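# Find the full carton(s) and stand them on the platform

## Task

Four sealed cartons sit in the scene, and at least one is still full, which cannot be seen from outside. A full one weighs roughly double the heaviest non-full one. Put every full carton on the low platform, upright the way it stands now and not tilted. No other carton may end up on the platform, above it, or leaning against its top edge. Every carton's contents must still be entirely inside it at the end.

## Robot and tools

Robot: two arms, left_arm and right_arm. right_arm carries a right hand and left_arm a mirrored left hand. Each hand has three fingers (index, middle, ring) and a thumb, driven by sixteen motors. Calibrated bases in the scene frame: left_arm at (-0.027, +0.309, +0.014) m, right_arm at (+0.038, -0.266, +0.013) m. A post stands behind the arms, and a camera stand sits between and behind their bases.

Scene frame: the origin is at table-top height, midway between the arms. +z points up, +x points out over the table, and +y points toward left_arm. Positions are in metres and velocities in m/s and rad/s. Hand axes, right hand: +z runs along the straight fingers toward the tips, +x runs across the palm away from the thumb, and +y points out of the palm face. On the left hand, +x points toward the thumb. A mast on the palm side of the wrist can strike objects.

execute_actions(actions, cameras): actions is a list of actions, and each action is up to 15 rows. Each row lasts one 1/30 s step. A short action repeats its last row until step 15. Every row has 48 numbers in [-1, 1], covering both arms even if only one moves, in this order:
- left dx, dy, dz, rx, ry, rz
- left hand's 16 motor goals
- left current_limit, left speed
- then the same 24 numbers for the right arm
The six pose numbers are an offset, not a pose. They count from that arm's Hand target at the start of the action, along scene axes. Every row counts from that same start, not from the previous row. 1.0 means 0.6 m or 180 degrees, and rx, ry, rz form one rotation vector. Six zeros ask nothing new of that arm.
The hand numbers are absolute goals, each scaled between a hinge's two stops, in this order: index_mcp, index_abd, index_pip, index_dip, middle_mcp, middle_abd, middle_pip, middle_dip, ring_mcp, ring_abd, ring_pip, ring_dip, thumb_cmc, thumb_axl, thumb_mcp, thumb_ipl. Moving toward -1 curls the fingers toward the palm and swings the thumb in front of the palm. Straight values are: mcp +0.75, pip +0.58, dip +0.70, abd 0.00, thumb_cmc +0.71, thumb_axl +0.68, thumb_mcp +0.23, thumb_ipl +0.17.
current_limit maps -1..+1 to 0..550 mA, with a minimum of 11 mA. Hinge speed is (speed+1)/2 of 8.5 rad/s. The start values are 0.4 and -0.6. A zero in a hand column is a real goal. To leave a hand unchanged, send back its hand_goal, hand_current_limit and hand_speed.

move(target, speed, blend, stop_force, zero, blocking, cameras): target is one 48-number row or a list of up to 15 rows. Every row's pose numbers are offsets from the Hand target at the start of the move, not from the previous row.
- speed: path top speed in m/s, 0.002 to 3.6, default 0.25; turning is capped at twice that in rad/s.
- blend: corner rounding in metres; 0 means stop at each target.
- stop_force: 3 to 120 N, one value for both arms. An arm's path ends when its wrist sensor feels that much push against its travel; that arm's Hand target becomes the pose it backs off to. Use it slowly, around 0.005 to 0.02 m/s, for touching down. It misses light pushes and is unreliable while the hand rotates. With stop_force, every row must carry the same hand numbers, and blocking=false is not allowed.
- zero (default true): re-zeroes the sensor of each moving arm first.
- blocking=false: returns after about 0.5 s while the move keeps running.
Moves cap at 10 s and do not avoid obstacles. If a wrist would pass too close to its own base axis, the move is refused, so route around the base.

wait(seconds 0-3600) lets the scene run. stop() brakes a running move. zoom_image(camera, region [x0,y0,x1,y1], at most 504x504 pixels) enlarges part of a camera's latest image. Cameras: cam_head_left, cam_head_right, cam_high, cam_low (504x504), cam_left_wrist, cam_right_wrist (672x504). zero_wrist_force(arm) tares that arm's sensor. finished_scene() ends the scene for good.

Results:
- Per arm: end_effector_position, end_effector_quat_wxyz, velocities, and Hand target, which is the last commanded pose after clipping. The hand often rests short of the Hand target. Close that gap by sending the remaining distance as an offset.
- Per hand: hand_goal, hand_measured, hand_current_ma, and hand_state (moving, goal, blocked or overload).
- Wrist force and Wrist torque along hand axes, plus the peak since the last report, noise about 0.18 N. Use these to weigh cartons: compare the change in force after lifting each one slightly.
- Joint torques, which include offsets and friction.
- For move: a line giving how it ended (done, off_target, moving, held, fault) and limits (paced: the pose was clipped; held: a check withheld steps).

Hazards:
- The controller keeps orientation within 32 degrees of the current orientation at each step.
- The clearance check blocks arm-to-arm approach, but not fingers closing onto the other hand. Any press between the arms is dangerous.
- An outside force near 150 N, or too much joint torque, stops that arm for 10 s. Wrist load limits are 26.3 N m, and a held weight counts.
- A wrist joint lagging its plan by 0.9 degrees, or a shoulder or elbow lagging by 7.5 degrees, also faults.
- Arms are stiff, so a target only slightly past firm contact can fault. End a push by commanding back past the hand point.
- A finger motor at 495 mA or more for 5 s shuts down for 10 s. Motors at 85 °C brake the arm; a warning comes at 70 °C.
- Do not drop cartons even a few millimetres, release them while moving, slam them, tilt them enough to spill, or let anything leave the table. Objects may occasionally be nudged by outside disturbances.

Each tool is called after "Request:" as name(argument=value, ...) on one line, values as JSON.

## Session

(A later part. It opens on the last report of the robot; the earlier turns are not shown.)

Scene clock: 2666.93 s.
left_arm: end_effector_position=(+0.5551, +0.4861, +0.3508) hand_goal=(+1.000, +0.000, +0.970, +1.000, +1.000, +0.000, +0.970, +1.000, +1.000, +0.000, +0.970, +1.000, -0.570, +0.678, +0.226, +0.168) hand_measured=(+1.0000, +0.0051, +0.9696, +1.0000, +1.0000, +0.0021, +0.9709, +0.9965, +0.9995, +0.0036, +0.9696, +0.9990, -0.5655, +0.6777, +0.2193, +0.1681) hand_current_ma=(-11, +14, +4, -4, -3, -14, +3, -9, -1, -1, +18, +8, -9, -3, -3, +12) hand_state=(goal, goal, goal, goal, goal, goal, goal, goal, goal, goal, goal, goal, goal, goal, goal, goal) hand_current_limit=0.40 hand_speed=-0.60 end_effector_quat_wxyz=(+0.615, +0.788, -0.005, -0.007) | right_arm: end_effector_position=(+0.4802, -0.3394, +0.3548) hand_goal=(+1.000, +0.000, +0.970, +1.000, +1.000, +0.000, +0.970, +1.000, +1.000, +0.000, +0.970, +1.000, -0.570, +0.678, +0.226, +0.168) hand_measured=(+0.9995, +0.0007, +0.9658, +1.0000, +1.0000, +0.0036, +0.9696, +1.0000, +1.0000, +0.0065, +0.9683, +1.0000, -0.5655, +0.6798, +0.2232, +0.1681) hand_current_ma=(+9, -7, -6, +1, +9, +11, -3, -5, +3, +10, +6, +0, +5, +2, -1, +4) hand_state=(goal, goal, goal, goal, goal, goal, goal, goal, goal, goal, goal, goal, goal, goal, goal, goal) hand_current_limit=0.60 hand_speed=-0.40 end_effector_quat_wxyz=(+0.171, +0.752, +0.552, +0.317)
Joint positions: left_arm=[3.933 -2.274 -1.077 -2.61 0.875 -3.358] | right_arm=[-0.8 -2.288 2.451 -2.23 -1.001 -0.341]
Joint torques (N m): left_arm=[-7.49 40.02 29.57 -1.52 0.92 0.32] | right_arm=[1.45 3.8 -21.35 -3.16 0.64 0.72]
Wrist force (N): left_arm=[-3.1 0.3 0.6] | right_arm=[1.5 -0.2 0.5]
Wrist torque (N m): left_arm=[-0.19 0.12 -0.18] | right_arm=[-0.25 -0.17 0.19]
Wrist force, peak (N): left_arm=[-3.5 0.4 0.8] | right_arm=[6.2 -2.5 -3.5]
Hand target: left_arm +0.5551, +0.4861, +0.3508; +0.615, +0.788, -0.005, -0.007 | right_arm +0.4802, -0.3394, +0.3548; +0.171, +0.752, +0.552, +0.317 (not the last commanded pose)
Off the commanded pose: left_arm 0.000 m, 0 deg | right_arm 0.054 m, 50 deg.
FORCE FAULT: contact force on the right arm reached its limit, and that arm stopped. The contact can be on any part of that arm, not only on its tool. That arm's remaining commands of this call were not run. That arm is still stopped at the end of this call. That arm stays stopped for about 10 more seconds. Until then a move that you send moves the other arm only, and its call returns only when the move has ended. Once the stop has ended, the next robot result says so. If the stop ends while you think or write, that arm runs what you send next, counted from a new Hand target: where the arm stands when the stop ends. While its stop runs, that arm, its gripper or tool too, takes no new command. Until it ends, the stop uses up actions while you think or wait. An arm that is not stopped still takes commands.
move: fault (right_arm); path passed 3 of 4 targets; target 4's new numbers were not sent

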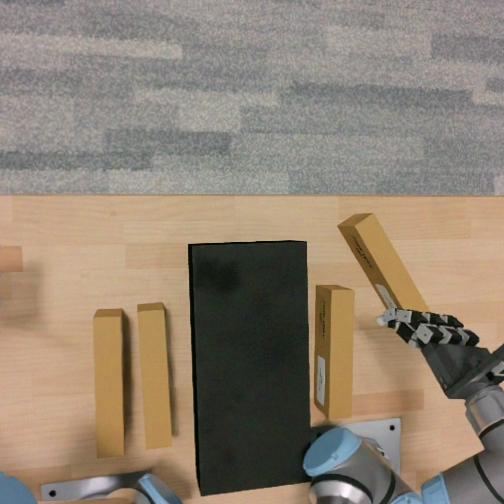

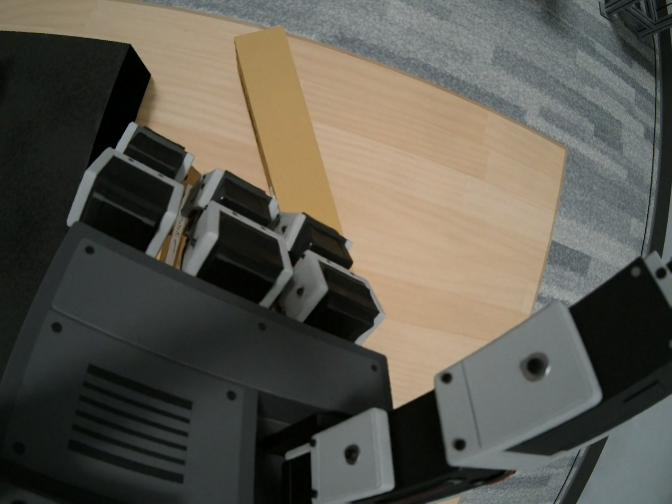

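Request:
wait(seconds=0.5)

Request:
move(target=[[0,0.0,0,0,0,0, 1,0,0.97,1, 1,0,0.97,1, 1,0,0.97,1, -0.571,0.678,0.226,0.168, 0.4,-0.6, 0.2,-0.06,0.02,0,0,0, 1,0,0.97,1, 1,0,0.97,1, 1,0,0.97,1, -0.571,0.678,0.226,0.168, 0.6,-0.4],[0,0.0,0,0,0,0, 1,0,0.97,1, 1,0,0.97,1, 1,0,0.97,1, -0.571,0.678,0.226,0.168, 0.4,-0.6, 0.2,0.0,0.02,-0.0548,0.0875,-0.2595, 1,0,1,-0.029, 1,0,1,-0.029, 1,0,1,-0.029, -0.571,0.678,0.226,0.168, 0.6,-0.4],[0,0.0,0,0,0,0, 1,0,0.97,1, 1,0,0.97,1, 1,0,0.97,1, -0.571,0.678,0.226,0.168, 0.4,-0.6, -0.07,0.002,-0.08,-0.0548,0.0875,-0.2595, 1,0,1,-0.029, 1,0,1,-0.029, 1,0,1,-0.029, -0.571,0.678,0.226,0.168, 0.6,-0.4]], speed=0.25, blend=[0.02,0.03,0], cameras=["cam_high","cam_right_wrist"])

Request:
zoom_image(camera="cam_high", region=[290, 190, 490, 400])

Scene clock: 2696.67 s.
left_arm: end_effector_position=(+0.5551, +0.4861, +0.3508) hand_goal=(+1.000, +0.000, +0.970, +1.000, +1.000, +0.000, +0.970, +1.000, +1.000, +0.000, +0.970, +1.000, -0.570, +0.678, +0.226, +0.168) hand_measured=(+1.0000, +0.0051, +0.9709, +0.9990, +0.9995, +0.0036, +0.9696, +0.9965, +1.0000, +0.0036, +0.9722, +0.9990, -0.5655, +0.6777, +0.2193, +0.1672) hand_current_ma=(-1, +2, -6, -2, +4, -12, +10, -11, +8, +6, +17, +4, +8, -11, -22, +10) hand_state=(goal, goal, goal, goal, goal, goal, goal, goal, goal, goal, goal, goal, goal, goal, goal, goal) hand_current_limit=0.40 hand_speed=-0.60 end_effector_quat_wxyz=(+0.615, +0.788, -0.005, -0.007) | right_arm: end_effector_position=(+0.4802, -0.3394, +0.3548) hand_goal=(+1.000, +0.000, +0.970, +1.000, +1.000, +0.000, +0.970, +1.000, +1.000, +0.000, +0.970, +1.000, -0.570, +0.678, +0.226, +0.168) hand_measured=(+0.9995, +0.0007, +0.9658, +1.0000, +0.9995, +0.0036, +0.9696, +1.0000, +1.0000, +0.0065, +0.9683, +1.0000, -0.5655, +0.6809, +0.2232, +0.1681) hand_current_ma=(+6, -2, -1, -3, +6, +16, -4, -12, +1, +16, +5, -2, +1, +0, +2, +0) hand_state=(goal, goal, goal, goal, goal, goal, goal, goal, goal, goal, goal, goal, goal, goal, goal, goal) hand_current_limit=0.60 hand_speed=-0.40 end_effector_quat_wxyz=(+0.171, +0.752, +0.552, +0.317)
Joint positions: left_arm=[3.933 -2.274 -1.077 -2.61 0.875 -3.358] | right_arm=[-0.8 -2.288 2.451 -2.23 -1.001 -0.341]
Joint torques (N m): left_arm=[-7.96 40.86 28.58 -1.38 0.98 0.04] | right_arm=[0.69 3.76 -21.87 -2.75 0.95 0]
Wrist force (N): left_arm=[-3.4 0.4 0.5] | right_arm=[1.3 -0.2 0.5]
Wrist torque (N m): left_arm=[-0.15 0.16 -0.21] | right_arm=[-0.24 -0.15 0.16]
Wrist force, peak (N): left_arm=[-3.5 0.6 0.5] | right_arm=[1.8 -0.4 0.4]
Hand target: left_arm +0.5551, +0.4861, +0.3508; +0.615, +0.788, -0.005, -0.007 | right_arm +0.4802, -0.3394, +0.3548; +0.171, +0.752, +0.552, +0.317 (not the last commanded pose)
Off the commanded pose: left_arm 0.000 m, 0 deg | right_arm 0.054 m, 50 deg.
FORCE FAULT, CONTINUED: the right arm's stop, for the force fault that an earlier result reported, is over. The rest of the stop counts as 20 of the actions that you can send in this scene. During its stop the right arm's controller moved it back a little. That arm's target is now where it stood when the stop ended, not its last command. That arm accepts commands again.
wait: 0.50 s; at rest from the start

Scene clock: 2702.03 s.
left_arm: end_effector_position=(+0.5551, +0.4861, +0.3508) hand_goal=(+1.000, +0.000, +0.970, +1.000, +1.000, +0.000, +0.970, +1.000, +1.000, +0.000, +0.970, +1.000, -0.570, +0.678, +0.226, +0.168) hand_measured=(+1.0000, +0.0065, +0.9696, +1.0000, +0.9995, +0.0021, +0.9709, +0.9977, +1.0000, +0.0036, +0.9709, +0.9990, -0.5655, +0.6767, +0.2203, +0.1672) hand_current_ma=(-7, +13, +1, +4, -4, -1, +16, -13, +14, +2, +20, -9, +9, -8, -14, +10) hand_state=(goal, goal, goal, goal, goal, goal, goal, goal, goal, goal, goal, goal, goal, goal, goal, goal) hand_current_limit=0.40 hand_speed=-0.60 end_effector_quat_wxyz=(+0.615, +0.788, -0.005, -0.007) | right_arm: end_effector_position=(+0.4383, -0.3382, +0.3068) hand_goal=(+1.000, +0.000, +1.000, -0.028, +1.000, +0.000, +1.000, -0.028, +1.000, +0.000, +1.000, -0.028, -0.570, +0.678, +0.226, +0.168) hand_measured=(+0.9995, +0.0007, +0.9773, -0.0292, +0.9995, +0.0021, +0.9773, -0.0292, +0.9995, +0.0065, +0.9773, -0.0279, -0.5667, +0.6798, +0.2232, +0.1691) hand_current_ma=(+7, -1, -70, +0, +6, +15, -58, -8, +12, +13, -60, -8, +3, +4, -1, +11) hand_state=(goal, goal, blocked, goal, goal, goal, blocked, goal, goal, goal, blocked, goal, goal, goal, goal, goal) hand_current_limit=0.60 hand_speed=-0.40 end_effector_quat_wxyz=(+0.269, +0.927, +0.252, +0.073)
Joint positions: left_arm=[3.933 -2.274 -1.077 -2.61 0.875 -3.358] | right_arm=[-0.091 -1.914 2.32 -2.328 -2.024 0.873]
Joint torques (N m): left_arm=[-8.02 40.44 29.2 -1.32 0.98 0.1] | right_arm=[-5.87 -16.51 -12.45 -0.44 0.68 -1.5]
Wrist force (N): left_arm=[-3.2 0.4 0.5] | right_arm=[1.0 -0.2 0.2]
Wrist torque (N m): left_arm=[-0.15 0.12 -0.19] | right_arm=[-0.21 -0.19 0.15]
Wrist force, peak (N): left_arm=[-3.4 0.6 0.5] | right_arm=[2.6 0.3 0.7]
Hand target: left_arm +0.5551, +0.4861, +0.3508; +0.615, +0.788, -0.005, -0.007 | right_arm +0.4382, -0.3382, +0.3068; +0.269, +0.927, +0.252, +0.073
Off the commanded pose: left_arm 0.000 m, 0 deg | right_arm 0.000 m, 0 deg.
move: done; blend cut to 0 m at target 2

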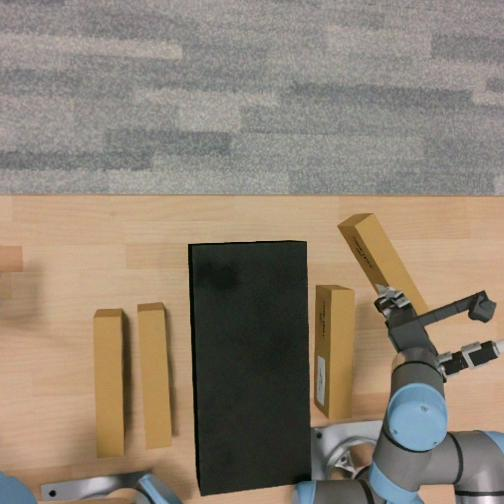

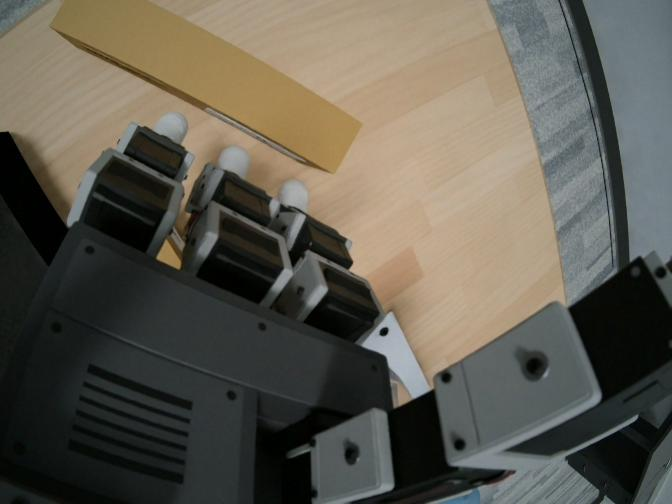

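Scaled by 2.400 from the camera's image (finer frame: 720x720).

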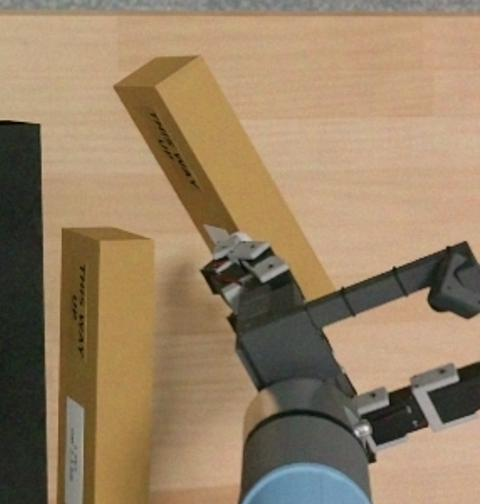

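Request:
move(target=[[0,0.0,0,0,0,0, 1,0,0.97,1, 1,0,0.97,1, 1,0,0.97,1, -0.571,0.678,0.226,0.168, 0.4,-0.6, 0,0,-0.2163,0,0,0, 1,0,1,-0.029, 1,0,1,-0.029, 1,0,1,-0.029, -0.571,0.678,0.226,0.168, 0.6,-0.4],[0,0.0,0,0,0,0, 1,0,0.97,1, 1,0,0.97,1, 1,0,0.97,1, -0.571,0.678,0.226,0.168, 0.4,-0.6, 0.0103,-0.0182,-0.2163,0,0,0, 1,0,1,-0.029, 1,0,1,-0.029, 1,0,1,-0.029, -0.571,0.678,0.226,0.168, 0.6,-0.4],[0,0.0,0,0,0,0, 1,0,0.97,1, 1,0,0.97,1, 1,0,0.97,1, -0.571,0.678,0.226,0.168, 0.4,-0.6, 0.0913,-0.105,-0.2163,0,0,0.11, 1,0,1,-0.029, 1,0,1,-0.029, 1,0,1,-0.029, -0.571,0.678,0.226,0.168, 0.6,-0.4],[0,0.0,0,0,0,0, 1,0,0.97,1, 1,0,0.97,1, 1,0,0.97,1, -0.571,0.678,0.226,0.168, 0.4,-0.6, 0.1423,-0.137,-0.2163,0,0,0.1656, 1,0,1,-0.029, 1,0,1,-0.029, 1,0,1,-0.029, -0.571,0.678,0.226,0.168, 0.6,-0.4]], speed=[0.1,0.04,0.04,0.04], blend=[0,0.003,0.01,0], cameras=["cam_high","cam_right_wrist"])

Request:
zoom_image(camera="cam_high", region=[290, 190, 490, 400])

Scene clock: 2733.67 s.
left_arm: end_effector_position=(+0.5551, +0.4861, +0.3508) hand_goal=(+1.000, +0.000, +0.970, +1.000, +1.000, +0.000, +0.970, +1.000, +1.000, +0.000, +0.970, +1.000, -0.570, +0.678, +0.226, +0.168) hand_measured=(+1.0000, +0.0065, +0.9696, +0.9990, +1.0000, +0.0036, +0.9709, +0.9965, +0.9995, +0.0021, +0.9709, +1.0000, -0.5642, +0.6777, +0.2193, +0.1681) hand_current_ma=(+2, +10, -4, -15, -6, +0, +11, -14, +5, +13, +14, -5, +5, -9, -2, -6) hand_state=(goal, goal, goal, goal, goal, goal, goal, goal, goal, goal, goal, goal, goal, goal, goal, goal) hand_current_limit=0.40 hand_speed=-0.60 end_effector_quat_wxyz=(+0.615, +0.788, -0.005, -0.007) | right_arm: end_effector_position=(+0.5235, -0.4203, +0.1770) hand_goal=(+1.000, +0.000, +1.000, -0.028, +1.000, +0.000, +1.000, -0.028, +1.000, +0.000, +1.000, -0.028, -0.570, +0.678, +0.226, +0.168) hand_measured=(+1.0000, -0.0023, +0.9812, -0.0253, +1.0000, +0.0007, +0.9786, -0.0266, +1.0000, +0.0036, +0.9760, -0.0253, -0.5667, +0.6798, +0.2232, +0.1681) hand_current_ma=(+9, -3, -56, +14, +7, +10, -59, +2, +6, +12, -63, +10, +4, +4, -1, +0) hand_state=(goal, goal, goal, goal, goal, goal, blocked, goal, goal, goal, blocked, goal, goal, goal, goal, goal) hand_current_limit=0.60 hand_speed=-0.40 end_effector_quat_wxyz=(+0.241, +0.831, +0.482, +0.140)
Joint positions: left_arm=[3.933 -2.274 -1.077 -2.61 0.875 -3.358] | right_arm=[-0.541 -1.563 2.557 -3.13 -1.563 -0.012]
Joint torques (N m): left_arm=[-7.62 40.97 29.1 -1.5 0.92 -0.05] | right_arm=[-6.4 -5.83 -23.63 -2.33 1.19 -1.53]
Wrist force (N): left_arm=[-3.1 0.6 0.7] | right_arm=[2.4 -4.6 -6.2]
Wrist torque (N m): left_arm=[-0.14 0.12 -0.19] | right_arm=[0.54 -0.13 0.25]
Wrist force, peak (N): left_arm=[-3.5 0.6 1.0] | right_arm=[-2.0 17.7 -18.4]
Hand target: left_arm +0.5551, +0.4861, +0.3508; +0.615, +0.788, -0.005, -0.007 | right_arm +0.5236, -0.4204, +0.1770; +0.241, +0.830, +0.482, +0.140
Off the commanded pose: left_arm 0.000 m, 0 deg | right_arm 0.000 m, 0 deg.
move: done

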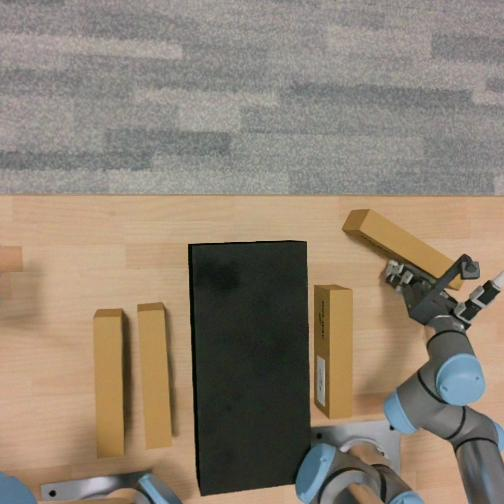

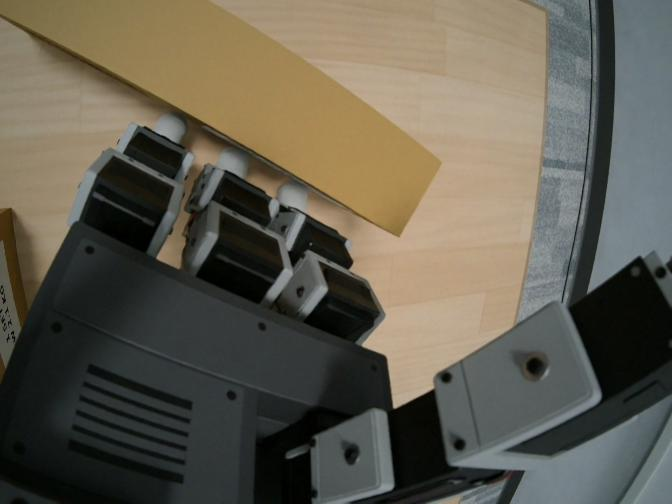

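Scaled by 2.400 from the camera's image (finer frame: 720x720).

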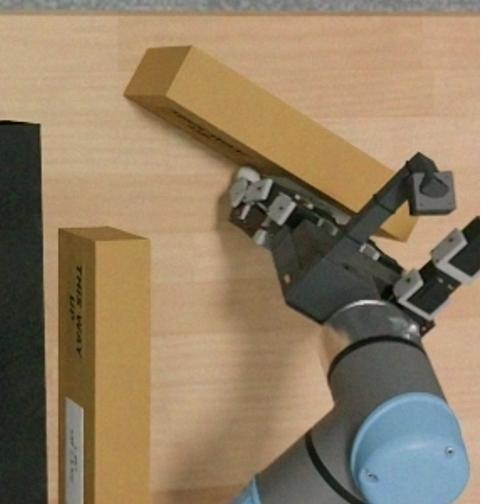

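Request:
move(target=[[0,0.0,0,0,0,0, 1,0,0.97,1, 1,0,0.97,1, 1,0,0.97,1, -0.571,0.678,0.226,0.168, 0.4,-0.6, 0.0882,-0.0302,0,0,0,0.0833, 1,0,1,-0.029, 1,0,1,-0.029, 1,0,1,-0.029, -0.571,0.678,0.226,0.168, 0.6,-0.4],[0,0.0,0,0,0,0, 1,0,0.97,1, 1,0,0.97,1, 1,0,0.97,1, -0.571,0.678,0.226,0.168, 0.4,-0.6, 0.1985,-0.0367,0,0,0,0.1778, 1,0,1,-0.029, 1,0,1,-0.029, 1,0,1,-0.029, -0.571,0.678,0.226,0.168, 0.6,-0.4]], speed=[0.04,0.04], blend=[0.01,0], cameras=["cam_high","cam_right_wrist"])

Request:
zoom_image(camera="cam_high", region=[290, 190, 490, 400])

Scene clock: 2769.83 s.
left_arm: end_effector_position=(+0.5551, +0.4861, +0.3508) hand_goal=(+1.000, +0.000, +0.970, +1.000, +1.000, +0.000, +0.970, +1.000, +1.000, +0.000, +0.970, +1.000, -0.570, +0.678, +0.226, +0.168) hand_measured=(+1.0000, +0.0051, +0.9709, +1.0000, +1.0000, +0.0021, +0.9709, +0.9965, +1.0000, +0.0021, +0.9709, +1.0000, -0.5655, +0.6777, +0.2193, +0.1681) hand_current_ma=(-17, +8, -11, +1, -4, -27, +14, -4, +11, +7, +20, +9, -5, -7, -7, +4) hand_state=(goal, goal, goal, goal, goal, goal, goal, goal, goal, goal, goal, goal, goal, goal, goal, goal) hand_current_limit=0.40 hand_speed=-0.60 end_effector_quat_wxyz=(+0.615, +0.788, -0.005, -0.007) | right_arm: end_effector_position=(+0.6426, -0.4424, +0.1770) hand_goal=(+1.000, +0.000, +1.000, -0.028, +1.000, +0.000, +1.000, -0.028, +1.000, +0.000, +1.000, -0.028, -0.570, +0.678, +0.226, +0.168) hand_measured=(+1.0000, -0.0023, +0.9799, -0.0241, +1.0000, -0.0008, +0.9786, -0.0253, +0.9995, +0.0021, +0.9773, -0.0253, -0.5667, +0.6798, +0.2232, +0.1681) hand_current_ma=(+12, -3, -57, +5, +8, +1, -62, -7, +10, +3, -61, -2, +1, +8, -1, +1) hand_state=(goal, goal, goal, goal, goal, goal, blocked, goal, goal, goal, blocked, goal, goal, goal, goal, goal) hand_current_limit=0.60 hand_speed=-0.40 end_effector_quat_wxyz=(+0.193, +0.665, +0.692, +0.201)
Joint positions: left_arm=[3.933 -2.274 -1.077 -2.61 0.875 -3.358] | right_arm=[-0.692 -1.364 2.271 -2.922 -1.208 -0.642]
Joint torques (N m): left_arm=[-7.89 41.57 28.76 -1.32 0.89 -0.15] | right_arm=[-5.81 -15.28 -23.7 -0.69 2.16 -1.55]
Wrist force (N): left_arm=[-3.2 0.6 0.5] | right_arm=[3.1 -4.0 -7.9]
Wrist torque (N m): left_arm=[-0.13 0.13 -0.20] | right_arm=[0.70 0.04 0.32]
Wrist force, peak (N): left_arm=[-3.5 0.5 0.6] | right_arm=[1.8 -6.1 -8.1]
Hand target: left_arm +0.5551, +0.4861, +0.3508; +0.615, +0.788, -0.005, -0.007 | right_arm +0.6427, -0.4424, +0.1770; +0.193, +0.665, +0.692, +0.201
Off the commanded pose: left_arm 0.000 m, 0 deg | right_arm 0.000 m, 0 deg.
move: done

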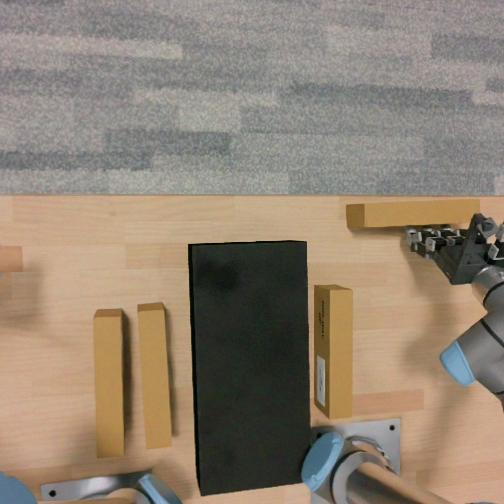

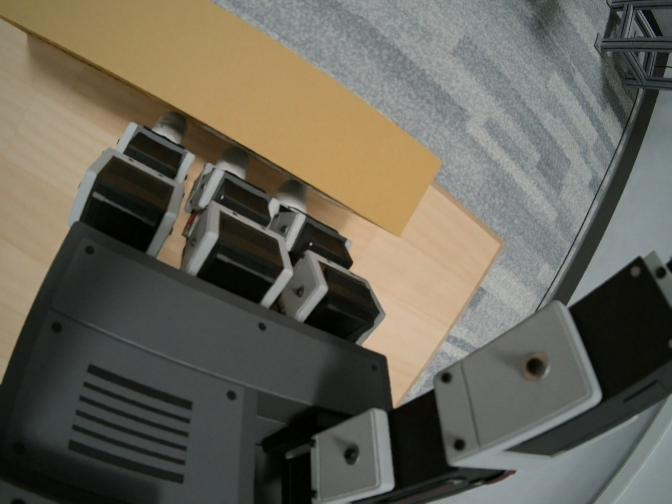

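Scaled by 2.400 from the camera's image (finer frame: 720x720).

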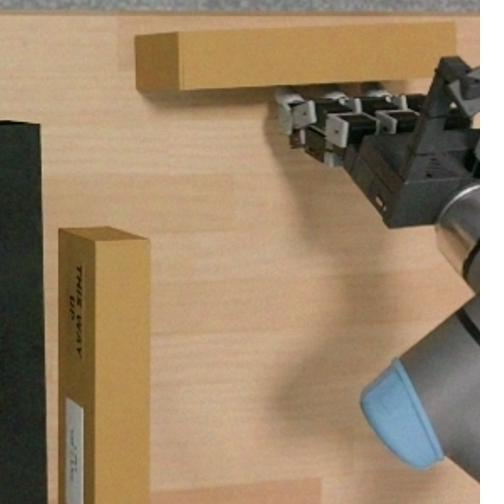

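Request:
move(target=[[0,0.0,0,0,0,0, 1,0,0.97,1, 1,0,0.97,1, 1,0,0.97,1, -0.571,0.678,0.226,0.168, 0.4,-0.6, -0.04,0,0,0,0,0, 1,0,1,-0.029, 1,0,1,-0.029, 1,0,1,-0.029, -0.571,0.678,0.226,0.168, 0.6,-0.4],[0,0.0,0,0,0,0, 1,0,0.97,1, 1,0,0.97,1, 1,0,0.97,1, -0.571,0.678,0.226,0.168, 0.4,-0.6, -0.04,0,0.24,0,0,0, 1,0,1,-0.029, 1,0,1,-0.029, 1,0,1,-0.029, -0.571,0.678,0.226,0.168, 0.6,-0.4],[0,0.0,0,0,0,0, 1,0,0.97,1, 1,0,0.97,1, 1,0,0.97,1, -0.571,0.678,0.226,0.168, 0.4,-0.6, -0.028,-0.066,0.24,0,0,0.4889, 1,0,1,-0.029, 1,0,1,-0.029, 1,0,1,-0.029, -0.571,0.678,0.226,0.168, 0.8,-0.4],[0,0.0,0,0,0,0, 1,0,0.97,1, 1,0,0.97,1, 1,0,0.97,1, -0.571,0.678,0.226,0.168, 0.4,-0.6, -0.028,-0.066,0.08,0,0,0.4889, 1,0,1,-0.029, 1,0,1,-0.029, 1,0,1,-0.029, -0.571,0.678,0.226,0.168, 0.8,-0.4]], speed=[0.1,0.2,0.2,0.1], blend=[0.002,0.02,0.01,0], cameras=["cam_high","cam_right_wrist"])

Request:
zoom_image(camera="cam_high", region=[300, 180, 504, 384])

Scene clock: 2813.27 s.
left_arm: end_effector_position=(+0.5551, +0.4861, +0.3508) hand_goal=(+1.000, +0.000, +0.970, +1.000, +1.000, +0.000, +0.970, +1.000, +1.000, +0.000, +0.970, +1.000, -0.570, +0.678, +0.226, +0.168) hand_measured=(+0.9995, +0.0051, +0.9709, +1.0000, +0.9995, +0.0051, +0.9722, +0.9965, +0.9995, +0.0021, +0.9709, +1.0000, -0.5655, +0.6767, +0.2193, +0.1672) hand_current_ma=(+0, +13, +0, +4, +0, +6, +5, +0, +1, +6, +11, +9, +5, -4, +1, +11) hand_state=(goal, goal, goal, goal, goal, goal, goal, goal, goal, goal, goal, goal, goal, goal, goal, goal) hand_current_limit=0.40 hand_speed=-0.60 end_effector_quat_wxyz=(+0.615, +0.788, -0.005, -0.007) | right_arm: end_effector_position=(+0.6259, -0.4820, +0.2252) hand_goal=(+1.000, +0.000, +1.000, -0.028, +1.000, +0.000, +1.000, -0.028, +1.000, +0.000, +1.000, -0.028, -0.570, +0.678, +0.226, +0.168) hand_measured=(+0.9995, -0.0008, +0.9786, -0.0253, +0.9995, +0.0007, +0.9773, -0.0266, +1.0000, +0.0021, +0.9760, -0.0253, -0.5667, +0.6809, +0.2232, +0.1681) hand_current_ma=(+6, +2, -60, +10, +9, +2, -59, +0, +7, +11, -62, +9, -8, +6, -8, -1) hand_state=(goal, goal, blocked, goal, goal, goal, blocked, goal, goal, goal, blocked, goal, goal, goal, goal, goal) hand_current_limit=0.80 hand_speed=-0.40 end_effector_quat_wxyz=(-0.001, -0.002, +0.960, +0.279)
Joint positions: left_arm=[3.933 -2.274 -1.077 -2.61 0.875 -3.358] | right_arm=[-0.828 -1.017 1.332 -1.449 -1.199 -2.48]
Joint torques (N m): left_arm=[-7.89 41.47 28.67 -1.23 0.84 -0.38] | right_arm=[-3.99 -38.06 -12.21 -3.99 2.16 1.55]
Wrist force (N): left_arm=[-3.0 0.7 0.7] | right_arm=[0.9 0.1 0.8]
Wrist torque (N m): left_arm=[-0.13 0.11 -0.19] | right_arm=[-0.22 -0.16 0.10]
Wrist force, peak (N): left_arm=[-3.5 0.7 0.8] | right_arm=[3.3 -3.9 -8.4]
Hand target: left_arm +0.5551, +0.4861, +0.3508; +0.615, +0.788, -0.005, -0.007 | right_arm +0.6259, -0.4820, +0.2250; -0.001, -0.002, +0.960, +0.279
Off the commanded pose: left_arm 0.000 m, 0 deg | right_arm 0.000 m, 0 deg.
move: done; blend cut to 0 m at target 3

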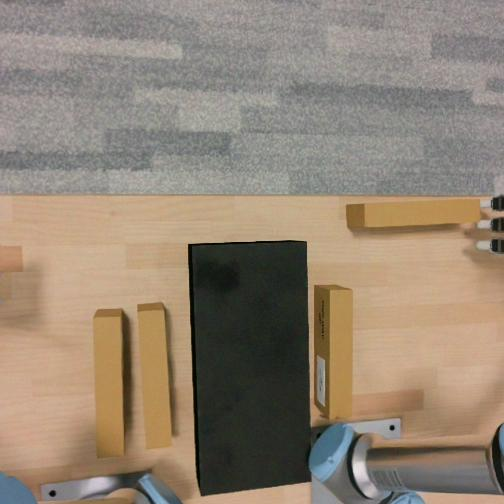

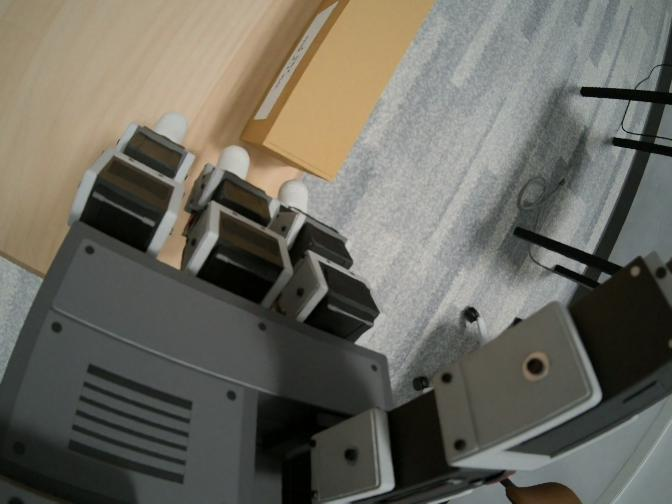

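Scaled by 2.471 from the camera's image (finer frame: 720x720).

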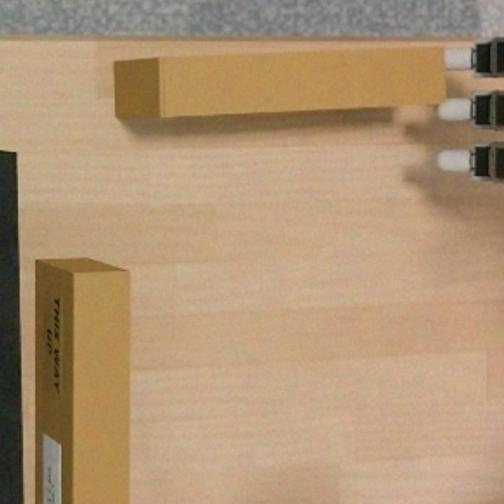

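Request:
move(target=[[0,0.0,0,0,0,0, 1,0,0.97,1, 1,0,0.97,1, 1,0,0.97,1, -0.571,0.678,0.226,0.168, 0.4,-0.6, 0.0133,0,-0.08,0,0,0, 1,0,1,-0.029, 1,0,1,-0.029, 1,0,1,-0.029, -0.571,0.678,0.226,0.168, 0.8,-0.4],[0,0.0,0,0,0,0, 1,0,0.97,1, 1,0,0.97,1, 1,0,0.97,1, -0.571,0.678,0.226,0.168, 0.4,-0.6, 0.0133,0.05,-0.08,0,0,0, 1,0,1,-0.029, 1,0,1,-0.029, 1,0,1,-0.029, -0.571,0.678,0.226,0.168, 0.8,-0.4],[0,0.0,0,0,0,0, 1,0,0.97,1, 1,0,0.97,1, 1,0,0.97,1, -0.571,0.678,0.226,0.168, 0.4,-0.6, 0.0133,0.25,-0.08,0,0,0, 1,0,1,-0.029, 1,0,1,-0.029, 1,0,1,-0.029, -0.571,0.678,0.226,0.168, 0.8,-0.4]], speed=[0.1,0.04,0.05], blend=[0.002,0.02,0], cameras=["cam_high"])

Request:
zoom_image(camera="cam_high", region=[280, 180, 484, 384])

Scene clock: 2834.87 s.
left_arm: end_effector_position=(+0.5551, +0.4861, +0.3508) hand_goal=(+1.000, +0.000, +0.970, +1.000, +1.000, +0.000, +0.970, +1.000, +1.000, +0.000, +0.970, +1.000, -0.570, +0.678, +0.226, +0.168) hand_measured=(+1.0000, +0.0065, +0.9696, +1.0000, +1.0000, +0.0036, +0.9709, +0.9965, +1.0000, +0.0007, +0.9709, +0.9990, -0.5667, +0.6777, +0.2193, +0.1681) hand_current_ma=(-12, +13, -15, +0, -6, -2, +16, -4, +5, +8, +16, +1, -1, -5, -4, +9) hand_state=(goal, goal, goal, goal, goal, goal, goal, goal, goal, goal, goal, goal, goal, goal, goal, goal) hand_current_limit=0.40 hand_speed=-0.60 end_effector_quat_wxyz=(+0.615, +0.788, -0.005, -0.007) | right_arm: end_effector_position=(+0.6338, -0.3323, +0.1770) hand_goal=(+1.000, +0.000, +1.000, -0.028, +1.000, +0.000, +1.000, -0.028, +1.000, +0.000, +1.000, -0.028, -0.570, +0.678, +0.226, +0.168) hand_measured=(+1.0000, +0.0007, +0.9812, -0.0190, +1.0000, +0.0007, +0.9824, -0.0126, +1.0000, +0.0036, +0.9760, -0.0253, -0.5667, +0.6809, +0.2232, +0.1681) hand_current_ma=(+10, +4, -53, +26, +13, +17, -47, +34, +9, +2, -61, +4, -3, +4, -1, +10) hand_state=(goal, goal, goal, goal, goal, goal, goal, goal, goal, goal, blocked, goal, goal, goal, goal, goal) hand_current_limit=0.80 hand_speed=-0.40 end_effector_quat_wxyz=(-0.001, -0.002, +0.960, +0.279)
Joint positions: left_arm=[3.933 -2.274 -1.077 -2.61 0.875 -3.358] | right_arm=[-0.648 -1.122 1.65 -1.734 -1.129 -2.299]
Joint torques (N m): left_arm=[-7.89 41.15 28.64 -1.26 0.81 -0.48] | right_arm=[11.34 -45.56 -5.61 -2.07 3.22 1.32]
Wrist force (N): left_arm=[-3.0 0.5 0.7] | right_arm=[0.5 -5.8 -8.5]
Wrist torque (N m): left_arm=[-0.15 0.11 -0.18] | right_arm=[0.88 -0.07 -0.09]
Wrist force, peak (N): left_arm=[-3.6 0.5 0.5] | right_arm=[0.8 -8.4 -10.4]
Hand target: left_arm +0.5551, +0.4861, +0.3508; +0.615, +0.788, -0.005, -0.007 | right_arm +0.6339, -0.3320, +0.1770; -0.001, -0.002, +0.960, +0.279
Off the commanded pose: left_arm 0.000 m, 0 deg | right_arm 0.000 m, 0 deg.
move: done; blend cut to 0.015 m at target 2

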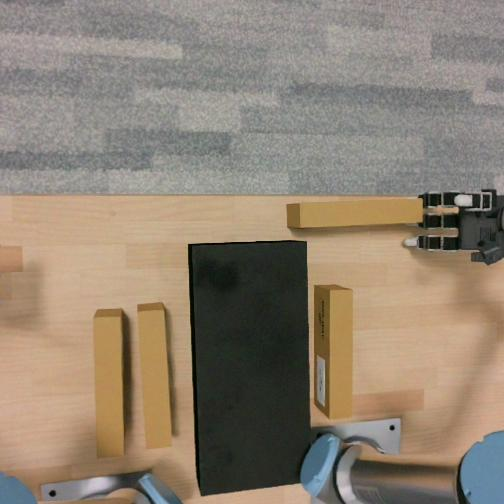

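Scaled by 2.471 from the camera's image (finer frame: 720x720).

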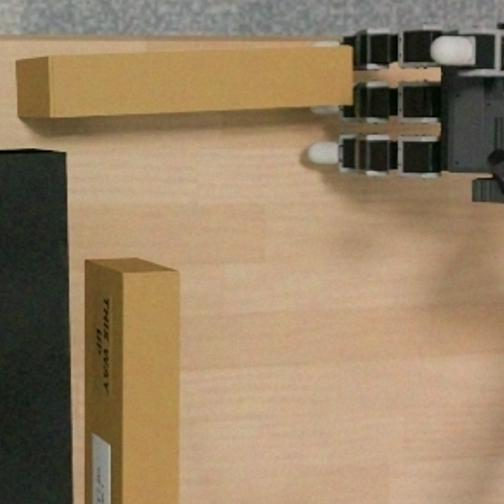

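Request:
move(target=[[0,0.0,0,0,0,0, 1,0,0.97,1, 1,0,0.97,1, 1,0,0.97,1, -0.571,0.678,0.226,0.168, 0.4,-0.6, 0,0.285,0,0,0,0, 1,0,1,-0.029, 1,0,1,-0.029, 1,0,1,-0.029, -0.571,0.678,0.226,0.168, 0.8,-0.4]], speed=[0.05], cameras=["cam_high","cam_low"])

Request:
zoom_image(camera="cam_high", region=[200, 180, 404, 384])

Scene clock: 2848.40 s.
left_arm: end_effector_position=(+0.5551, +0.4861, +0.3508) hand_goal=(+1.000, +0.000, +0.970, +1.000, +1.000, +0.000, +0.970, +1.000, +1.000, +0.000, +0.970, +1.000, -0.570, +0.678, +0.226, +0.168) hand_measured=(+1.0000, +0.0065, +0.9709, +0.9990, +1.0000, +0.0021, +0.9709, +0.9965, +1.0000, +0.0036, +0.9709, +0.9990, -0.5655, +0.6777, +0.2203, +0.1681) hand_current_ma=(-5, +14, -4, -10, -3, -7, +6, -6, +15, -2, +19, +7, +3, -4, -8, +1) hand_state=(goal, goal, goal, goal, goal, goal, goal, goal, goal, goal, goal, goal, goal, goal, goal, goal) hand_current_limit=0.40 hand_speed=-0.60 end_effector_quat_wxyz=(+0.615, +0.788, -0.005, -0.007) | right_arm: end_effector_position=(+0.6338, -0.1612, +0.1770) hand_goal=(+1.000, +0.000, +1.000, -0.028, +1.000, +0.000, +1.000, -0.028, +1.000, +0.000, +1.000, -0.028, -0.570, +0.678, +0.226, +0.168) hand_measured=(+0.9995, +0.0007, +0.9812, -0.0177, +1.0000, -0.0008, +0.9824, -0.0126, +0.9995, +0.0036, +0.9760, -0.0253, -0.5667, +0.6809, +0.2232, +0.1681) hand_current_ma=(+18, +0, -50, +29, +11, +13, -50, +35, +7, +10, -58, +7, +2, -1, +2, +2) hand_state=(goal, goal, goal, goal, goal, goal, goal, goal, goal, goal, blocked, goal, goal, goal, goal, goal) hand_current_limit=0.80 hand_speed=-0.40 end_effector_quat_wxyz=(-0.001, -0.002, +0.960, +0.279)
Joint positions: left_arm=[3.933 -2.274 -1.077 -2.61 0.875 -3.358] | right_arm=[-0.395 -1.216 1.828 -1.944 -1.053 -2.027]
Joint torques (N m): left_arm=[-8.24 41.3 28.37 -1.16 0.94 -0.54] | right_arm=[10.91 -40.98 -6.62 -2.89 3.76 1.36]
Wrist force (N): left_arm=[-3.2 0.4 0.7] | right_arm=[0.5 -5.7 -8.2]
Wrist torque (N m): left_arm=[-0.17 0.14 -0.20] | right_arm=[0.87 -0.05 -0.07]
Wrist force, peak (N): left_arm=[-3.6 0.8 0.4] | right_arm=[0.3 -8.1 -10.7]
Hand target: left_arm +0.5551, +0.4861, +0.3508; +0.615, +0.788, -0.005, -0.007 | right_arm +0.6339, -0.1610, +0.1770; -0.001, -0.002, +0.960, +0.279
Off the commanded pose: left_arm 0.000 m, 0 deg | right_arm 0.000 m, 0 deg.
move: done

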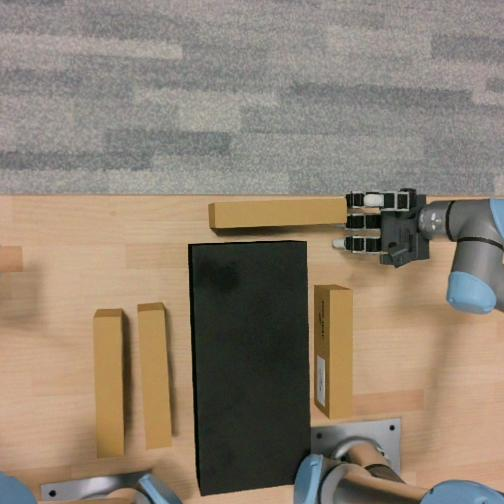

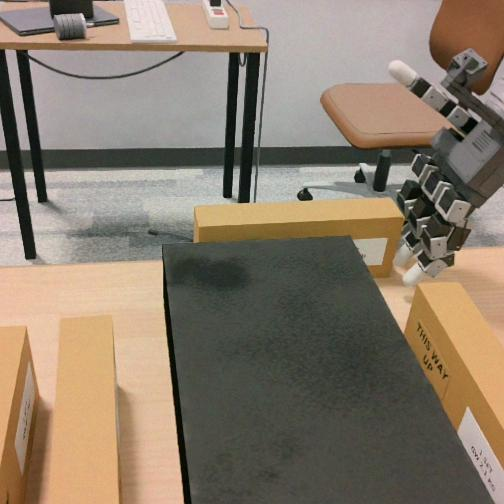

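Scaled by 2.471 from the camera's image (finer frame: 720x720).

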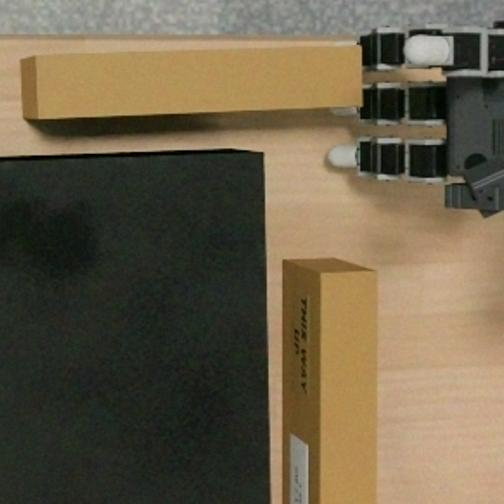

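Request:
move(target=[[0.1,-0.35,0,0.0052,-0.0017,0.0053, 1,0,0.97,1, 1,0,0.97,1, 1,0,0.97,1, -0.571,0.678,0.226,0.168, 0.4,-0.6, 0,-0.1,0,0,0,0, 1,0,1,-0.029, 1,0,1,-0.029, 1,0,1,-0.029, -0.571,0.678,0.226,0.168, 0.6,-0.4],[0.13,-0.5,-0.08,0.0052,-0.0017,0.0053, 1,0,0.97,1, 1,0,0.97,1, 1,0,0.97,1, -0.571,0.678,0.226,0.168, 0.4,-0.6, 0,-0.24,0.2,0.2367,0,0, 1,0,0.97,1, 1,0,0.97,1, 1,0,0.97,1, -0.571,0.678,0.226,0.168, 0.6,-0.4],[0.135,-0.5685,-0.215,0.0052,-0.0017,0.0053, 1,0,0.97,1, 1,0,0.97,1, 1,0,0.97,1, -0.571,0.678,0.226,0.168, 0.4,-0.6, 0,-0.18,0.0743,0.2367,0,0, 1,0,0.97,1, 1,0,0.97,1, 1,0,0.97,1, -0.571,0.678,0.226,0.168, 0.6,-0.4]], speed=[0.1,0.2,0.15], blend=[0.005,0.02,0], cameras=["cam_high","cam_low","cam_left_wrist","cam_right_wrist"])

Request:
zoom_image(camera="cam_high", region=[140, 160, 444, 320])

Scene clock: 2905.67 s.
left_arm: end_effector_position=(+0.6352, +0.1520, +0.2343) hand_goal=(+1.000, +0.000, +0.970, +1.000, +1.000, +0.000, +0.970, +1.000, +1.000, +0.000, +0.970, +1.000, -0.570, +0.678, +0.226, +0.168) hand_measured=(+1.0000, +0.0007, +0.9709, +0.9990, +1.0000, +0.0007, +0.9709, +1.0000, +1.0000, +0.0080, +0.9914, +1.0000, -0.5655, +0.6767, +0.2193, +0.1681) hand_current_ma=(-6, +14, -5, -12, +1, -1, +12, +0, +14, +12, +39, +8, +7, -14, -13, -10) hand_state=(goal, goal, goal, goal, goal, goal, goal, goal, goal, goal, blocked, goal, goal, goal, goal, goal) hand_current_limit=0.40 hand_speed=-0.60 end_effector_quat_wxyz=(+0.610, +0.792, +0.000, -0.001) | right_arm: end_effector_position=(+0.6338, -0.2690, +0.2217) hand_goal=(+1.000, +0.000, +0.970, +1.000, +1.000, +0.000, +0.970, +1.000, +1.000, +0.000, +0.970, +1.000, -0.570, +0.678, +0.226, +0.168) hand_measured=(+0.9995, -0.0008, +0.9683, +1.0000, +0.9995, +0.0007, +0.9683, +1.0000, +1.0000, +0.0021, +0.9670, +0.9990, -0.5667, +0.6798, +0.2232, +0.1681) hand_current_ma=(+12, +0, -1, +6, +19, +16, -2, -6, +7, +5, +4, +0, +8, +0, -5, +3) hand_state=(goal, goal, goal, goal, goal, goal, goal, goal, goal, goal, goal, goal, goal, goal, goal, goal) hand_current_limit=0.60 hand_speed=-0.40 end_effector_quat_wxyz=(+0.000, -0.003, +0.793, +0.609)
Joint positions: left_arm=[3.443 -2.206 -1.56 -1.854 0.427 -3.762] | right_arm=[-0.629 -0.94 1.564 -1.054 -0.67 -2.801]
Joint torques (N m): left_arm=[-2.38 45.34 15.91 0.95 -1.47 0] | right_arm=[7.08 -35.05 -7.31 -2.22 1.93 1.53]
Wrist force (N): left_arm=[-0.9 2.8 -17.2] | right_arm=[1.3 0.1 1.7]
Wrist torque (N m): left_arm=[2.29 -0.96 -0.07] | right_arm=[-0.36 -0.20 0.01]
Wrist force, peak (N): left_arm=[-7.7 81.5 -140.6] | right_arm=[0.5 -6.0 -8.5]
Hand target: left_arm +0.6352, +0.1520, +0.2343; +0.610, +0.792, +0.000, -0.001 (not the last commanded pose) | right_arm +0.6339, -0.2690, +0.2216; +0.000, -0.002, +0.793, +0.609
Off the commanded pose: left_arm 0.014 m, 0 deg | right_arm 0.000 m, 0 deg.
FORCE FAULT: contact force on the left arm reached its limit, and that arm stopped. The contact can be on any part of that arm, not only on its tool. That arm's remaining commands of this call were not run. That arm is still stopped at the end of this call. That arm stays stopped for about 9 more seconds. Until then a move that you send moves the other arm only, and its call returns only when the move has ended. Once the stop has ended, the next robot result says so. If the stop ends while you think or write, that arm runs what you send next, counted from a new Hand target: where the arm stands when the stop ends. While its stop runs, that arm, its gripper or tool too, takes no new command. Until it ends, the stop uses up actions while you think or wait. An arm that is not stopped still takes commands.
move: fault (left_arm); blend cut to 0 m at target 2

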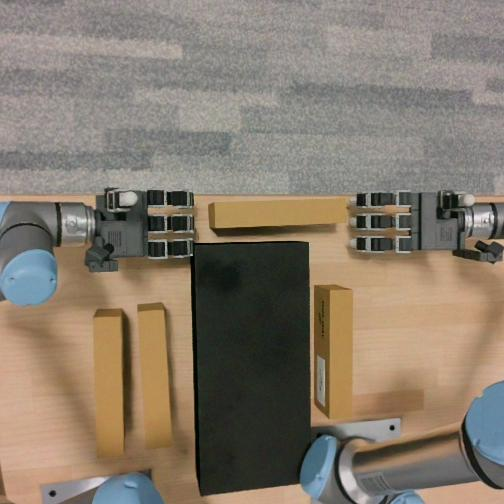

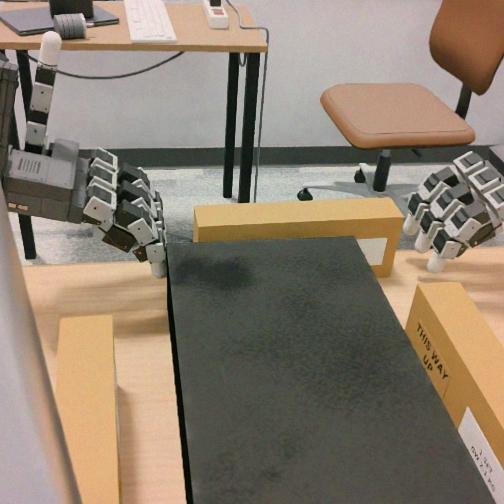

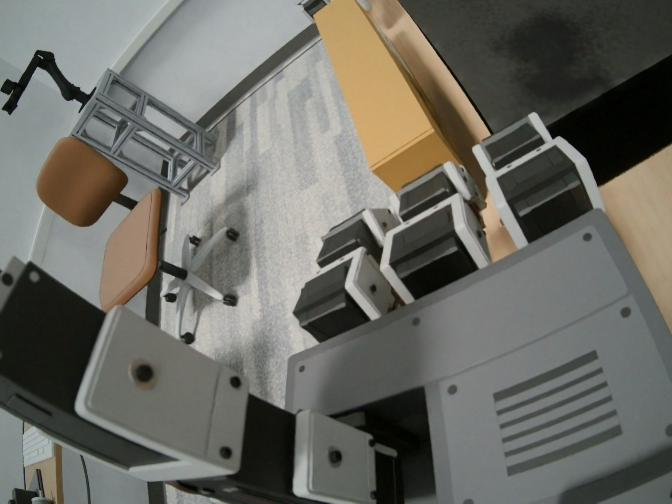

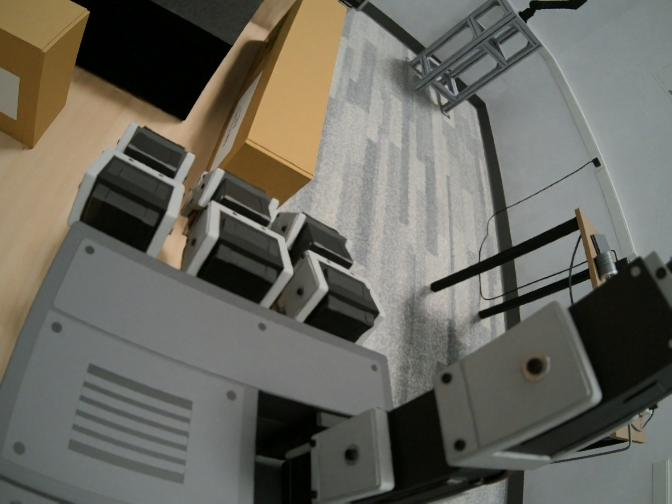

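Scaled by 1.658 from the camera's image (finer frame: 720x720).

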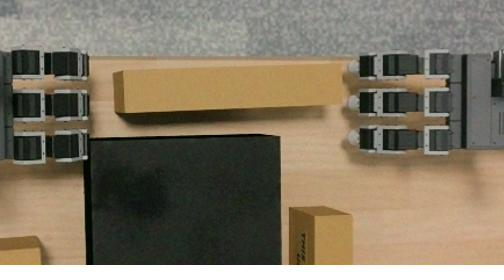

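Request:
wait(seconds=0.5)

Request:
move(target=[[0,0.03,0.1,0,0,0, 1,0,0.97,1, 1,0,0.97,1, -0.274,0,-0.737,-0.174, -0.571,0.678,0.226,0.168, 0.4,-0.4, 0.0133,0,0,0,0,0, 1,0,0.97,1, 1,0,0.97,1, 1,0,0.97,1, -0.571,0.678,0.226,0.168, 0.6,-0.4],[-0.007,0.03,0.1,0,0,0, 1,0,0.97,1, 1,0,0.97,1, -0.274,0,-0.737,-0.174, -0.571,0.678,0.226,0.168, 0.4,-0.4, 0.0133,0,0,0,0,0, 1,0,0.97,1, 1,0,0.97,1, 1,0,0.97,1, -0.571,0.678,0.226,0.168, 0.6,-0.4]], speed=[0.1,0.1], blend=[0,0], cameras=["cam_high","cam_low"])

Scene clock: 2943.27 s.
left_arm: end_effector_position=(+0.6352, +0.1520, +0.2343) hand_goal=(+1.000, +0.000, +0.970, +1.000, +1.000, +0.000, +0.970, +1.000, +1.000, +0.000, +0.970, +1.000, -0.570, +0.678, +0.226, +0.168) hand_measured=(+0.9995, +0.0007, +0.9696, +1.0000, +1.0000, +0.0021, +0.9709, +1.0000, +1.0000, +0.0080, +0.9914, +1.0000, -0.5642, +0.6767, +0.2193, +0.1681) hand_current_ma=(-4, +17, -7, -12, +1, +0, +15, -7, +4, +13, +27, +10, -4, +0, -13, +1) hand_state=(goal, goal, goal, goal, goal, goal, goal, goal, goal, goal, blocked, goal, goal, goal, goal, goal) hand_current_limit=0.40 hand_speed=-0.60 end_effector_quat_wxyz=(+0.610, +0.792, +0.000, -0.001) | right_arm: end_effector_position=(+0.6339, -0.2690, +0.2216) hand_goal=(+1.000, +0.000, +0.970, +1.000, +1.000, +0.000, +0.970, +1.000, +1.000, +0.000, +0.970, +1.000, -0.570, +0.678, +0.226, +0.168) hand_measured=(+0.9995, -0.0008, +0.9696, +1.0000, +1.0000, +0.0007, +0.9683, +1.0000, +0.9995, +0.0036, +0.9670, +1.0000, -0.5667, +0.6798, +0.2232, +0.1681) hand_current_ma=(+13, -1, +1, +2, +14, +5, -3, +3, +10, +7, +6, -12, -3, +0, -3, +0) hand_state=(goal, goal, goal, goal, goal, goal, goal, goal, goal, goal, goal, goal, goal, goal, goal, goal) hand_current_limit=0.60 hand_speed=-0.40 end_effector_quat_wxyz=(+0.000, -0.002, +0.793, +0.609)
Joint positions: left_arm=[3.443 -2.206 -1.56 -1.854 0.427 -3.762] | right_arm=[-0.629 -0.94 1.564 -1.054 -0.67 -2.801]
Joint torques (N m): left_arm=[-8.88 45.44 15.93 0.83 -1.44 0.08] | right_arm=[5.51 -35.69 -7.96 -2.1 2.05 1.42]
Wrist force (N): left_arm=[-0.9 3.0 -17.3] | right_arm=[1.2 -0.1 1.8]
Wrist torque (N m): left_arm=[2.33 -0.95 -0.08] | right_arm=[-0.40 -0.18 -0.01]
Wrist force, peak (N): left_arm=[-1.0 3.3 -17.7] | right_arm=[1.8 -0.1 2.0]
Hand target: left_arm +0.6352, +0.1520, +0.2343; +0.610, +0.792, +0.000, -0.001 (not the last commanded pose) | right_arm +0.6339, -0.2690, +0.2216; +0.000, -0.002, +0.793, +0.609
Off the commanded pose: left_arm 0.014 m, 0 deg | right_arm 0.000 m, 0 deg.
FORCE FAULT, CONTINUED: the left arm's stop, for the force fault that an earlier result reported, is over. The rest of the stop counts as 18 of the actions that you can send in this scene. During its stop the left arm's controller moved it back a little. That arm's target is now where it stood when the stop ended, not its last command. That arm accepts commands again.
wait: 0.50 s; at rest from the start

Scene clock: 2944.87 s.
left_arm: end_effector_position=(+0.6312, +0.1700, +0.2943) hand_goal=(+1.000, +0.000, +0.970, +1.000, +1.000, +0.000, +0.970, +1.000, -0.274, +0.000, -0.736, -0.174, -0.570, +0.678, +0.226, +0.168) hand_measured=(+1.0000, +0.0021, +0.9709, +0.9990, +1.0000, +0.0007, +0.9709, +1.0000, -0.2547, +0.0051, -0.7459, -0.1833, -0.5642, +0.6767, +0.2183, +0.1672) hand_current_ma=(-12, +20, -4, -4, -6, -6, +20, -8, +26, +7, -4, -8, -10, +4, -14, +6) hand_state=(goal, goal, goal, goal, goal, goal, goal, goal, goal, goal, goal, goal, goal, goal, goal, goal) hand_current_limit=0.40 hand_speed=-0.40 end_effector_quat_wxyz=(+0.610, +0.792, +0.000, -0.001) | right_arm: end_effector_position=(+0.6418, -0.2690, +0.2216) hand_goal=(+1.000, +0.000, +0.970, +1.000, +1.000, +0.000, +0.970, +1.000, +1.000, +0.000, +0.970, +1.000, -0.570, +0.678, +0.226, +0.168) hand_measured=(+0.9995, -0.0008, +0.9696, +1.0000, +0.9995, +0.0007, +0.9683, +0.9990, +0.9995, +0.0021, +0.9670, +1.0000, -0.5667, +0.6798, +0.2232, +0.1681) hand_current_ma=(+6, +0, -3, -2, +13, +11, -6, +1, +13, +11, +3, -2, +3, -1, -3, +1) hand_state=(goal, goal, goal, goal, goal, goal, goal, goal, goal, goal, goal, goal, goal, goal, goal, goal) hand_current_limit=0.60 hand_speed=-0.40 end_effector_quat_wxyz=(+0.000, -0.002, +0.793, +0.609)
Joint positions: left_arm=[3.472 -2.131 -1.5 -2.024 0.45 -3.721] | right_arm=[-0.622 -0.926 1.54 -1.048 -0.663 -2.795]
Joint torques (N m): left_arm=[8.39 57.03 6.19 2.01 0.43 1.6] | right_arm=[5.44 -35.5 -24.1 2.61 2.16 1.5]
Wrist force (N): left_arm=[-2.5 1.2 0.9] | right_arm=[1.1 0.0 1.4]
Wrist torque (N m): left_arm=[-0.06 0.03 -0.15] | right_arm=[-0.35 -0.16 -0.01]
Wrist force, peak (N): left_arm=[-0.8 2.5 -17.5] | right_arm=[1.6 -0.1 1.8]
Hand target: left_arm +0.6310, +0.1700, +0.2943; +0.610, +0.792, +0.000, -0.001 | right_arm +0.6418, -0.2690, +0.2216; +0.000, -0.002, +0.793, +0.609
Off the commanded pose: left_arm 0.000 m, 0 deg | right_arm 0.000 m, 0 deg.
move: done

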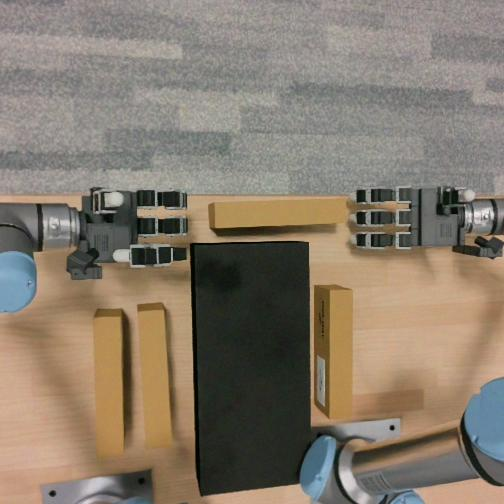

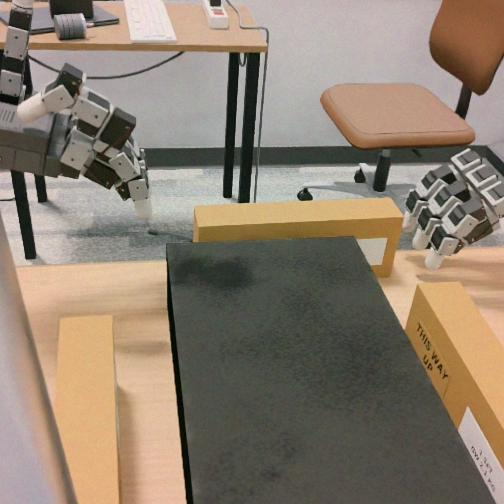

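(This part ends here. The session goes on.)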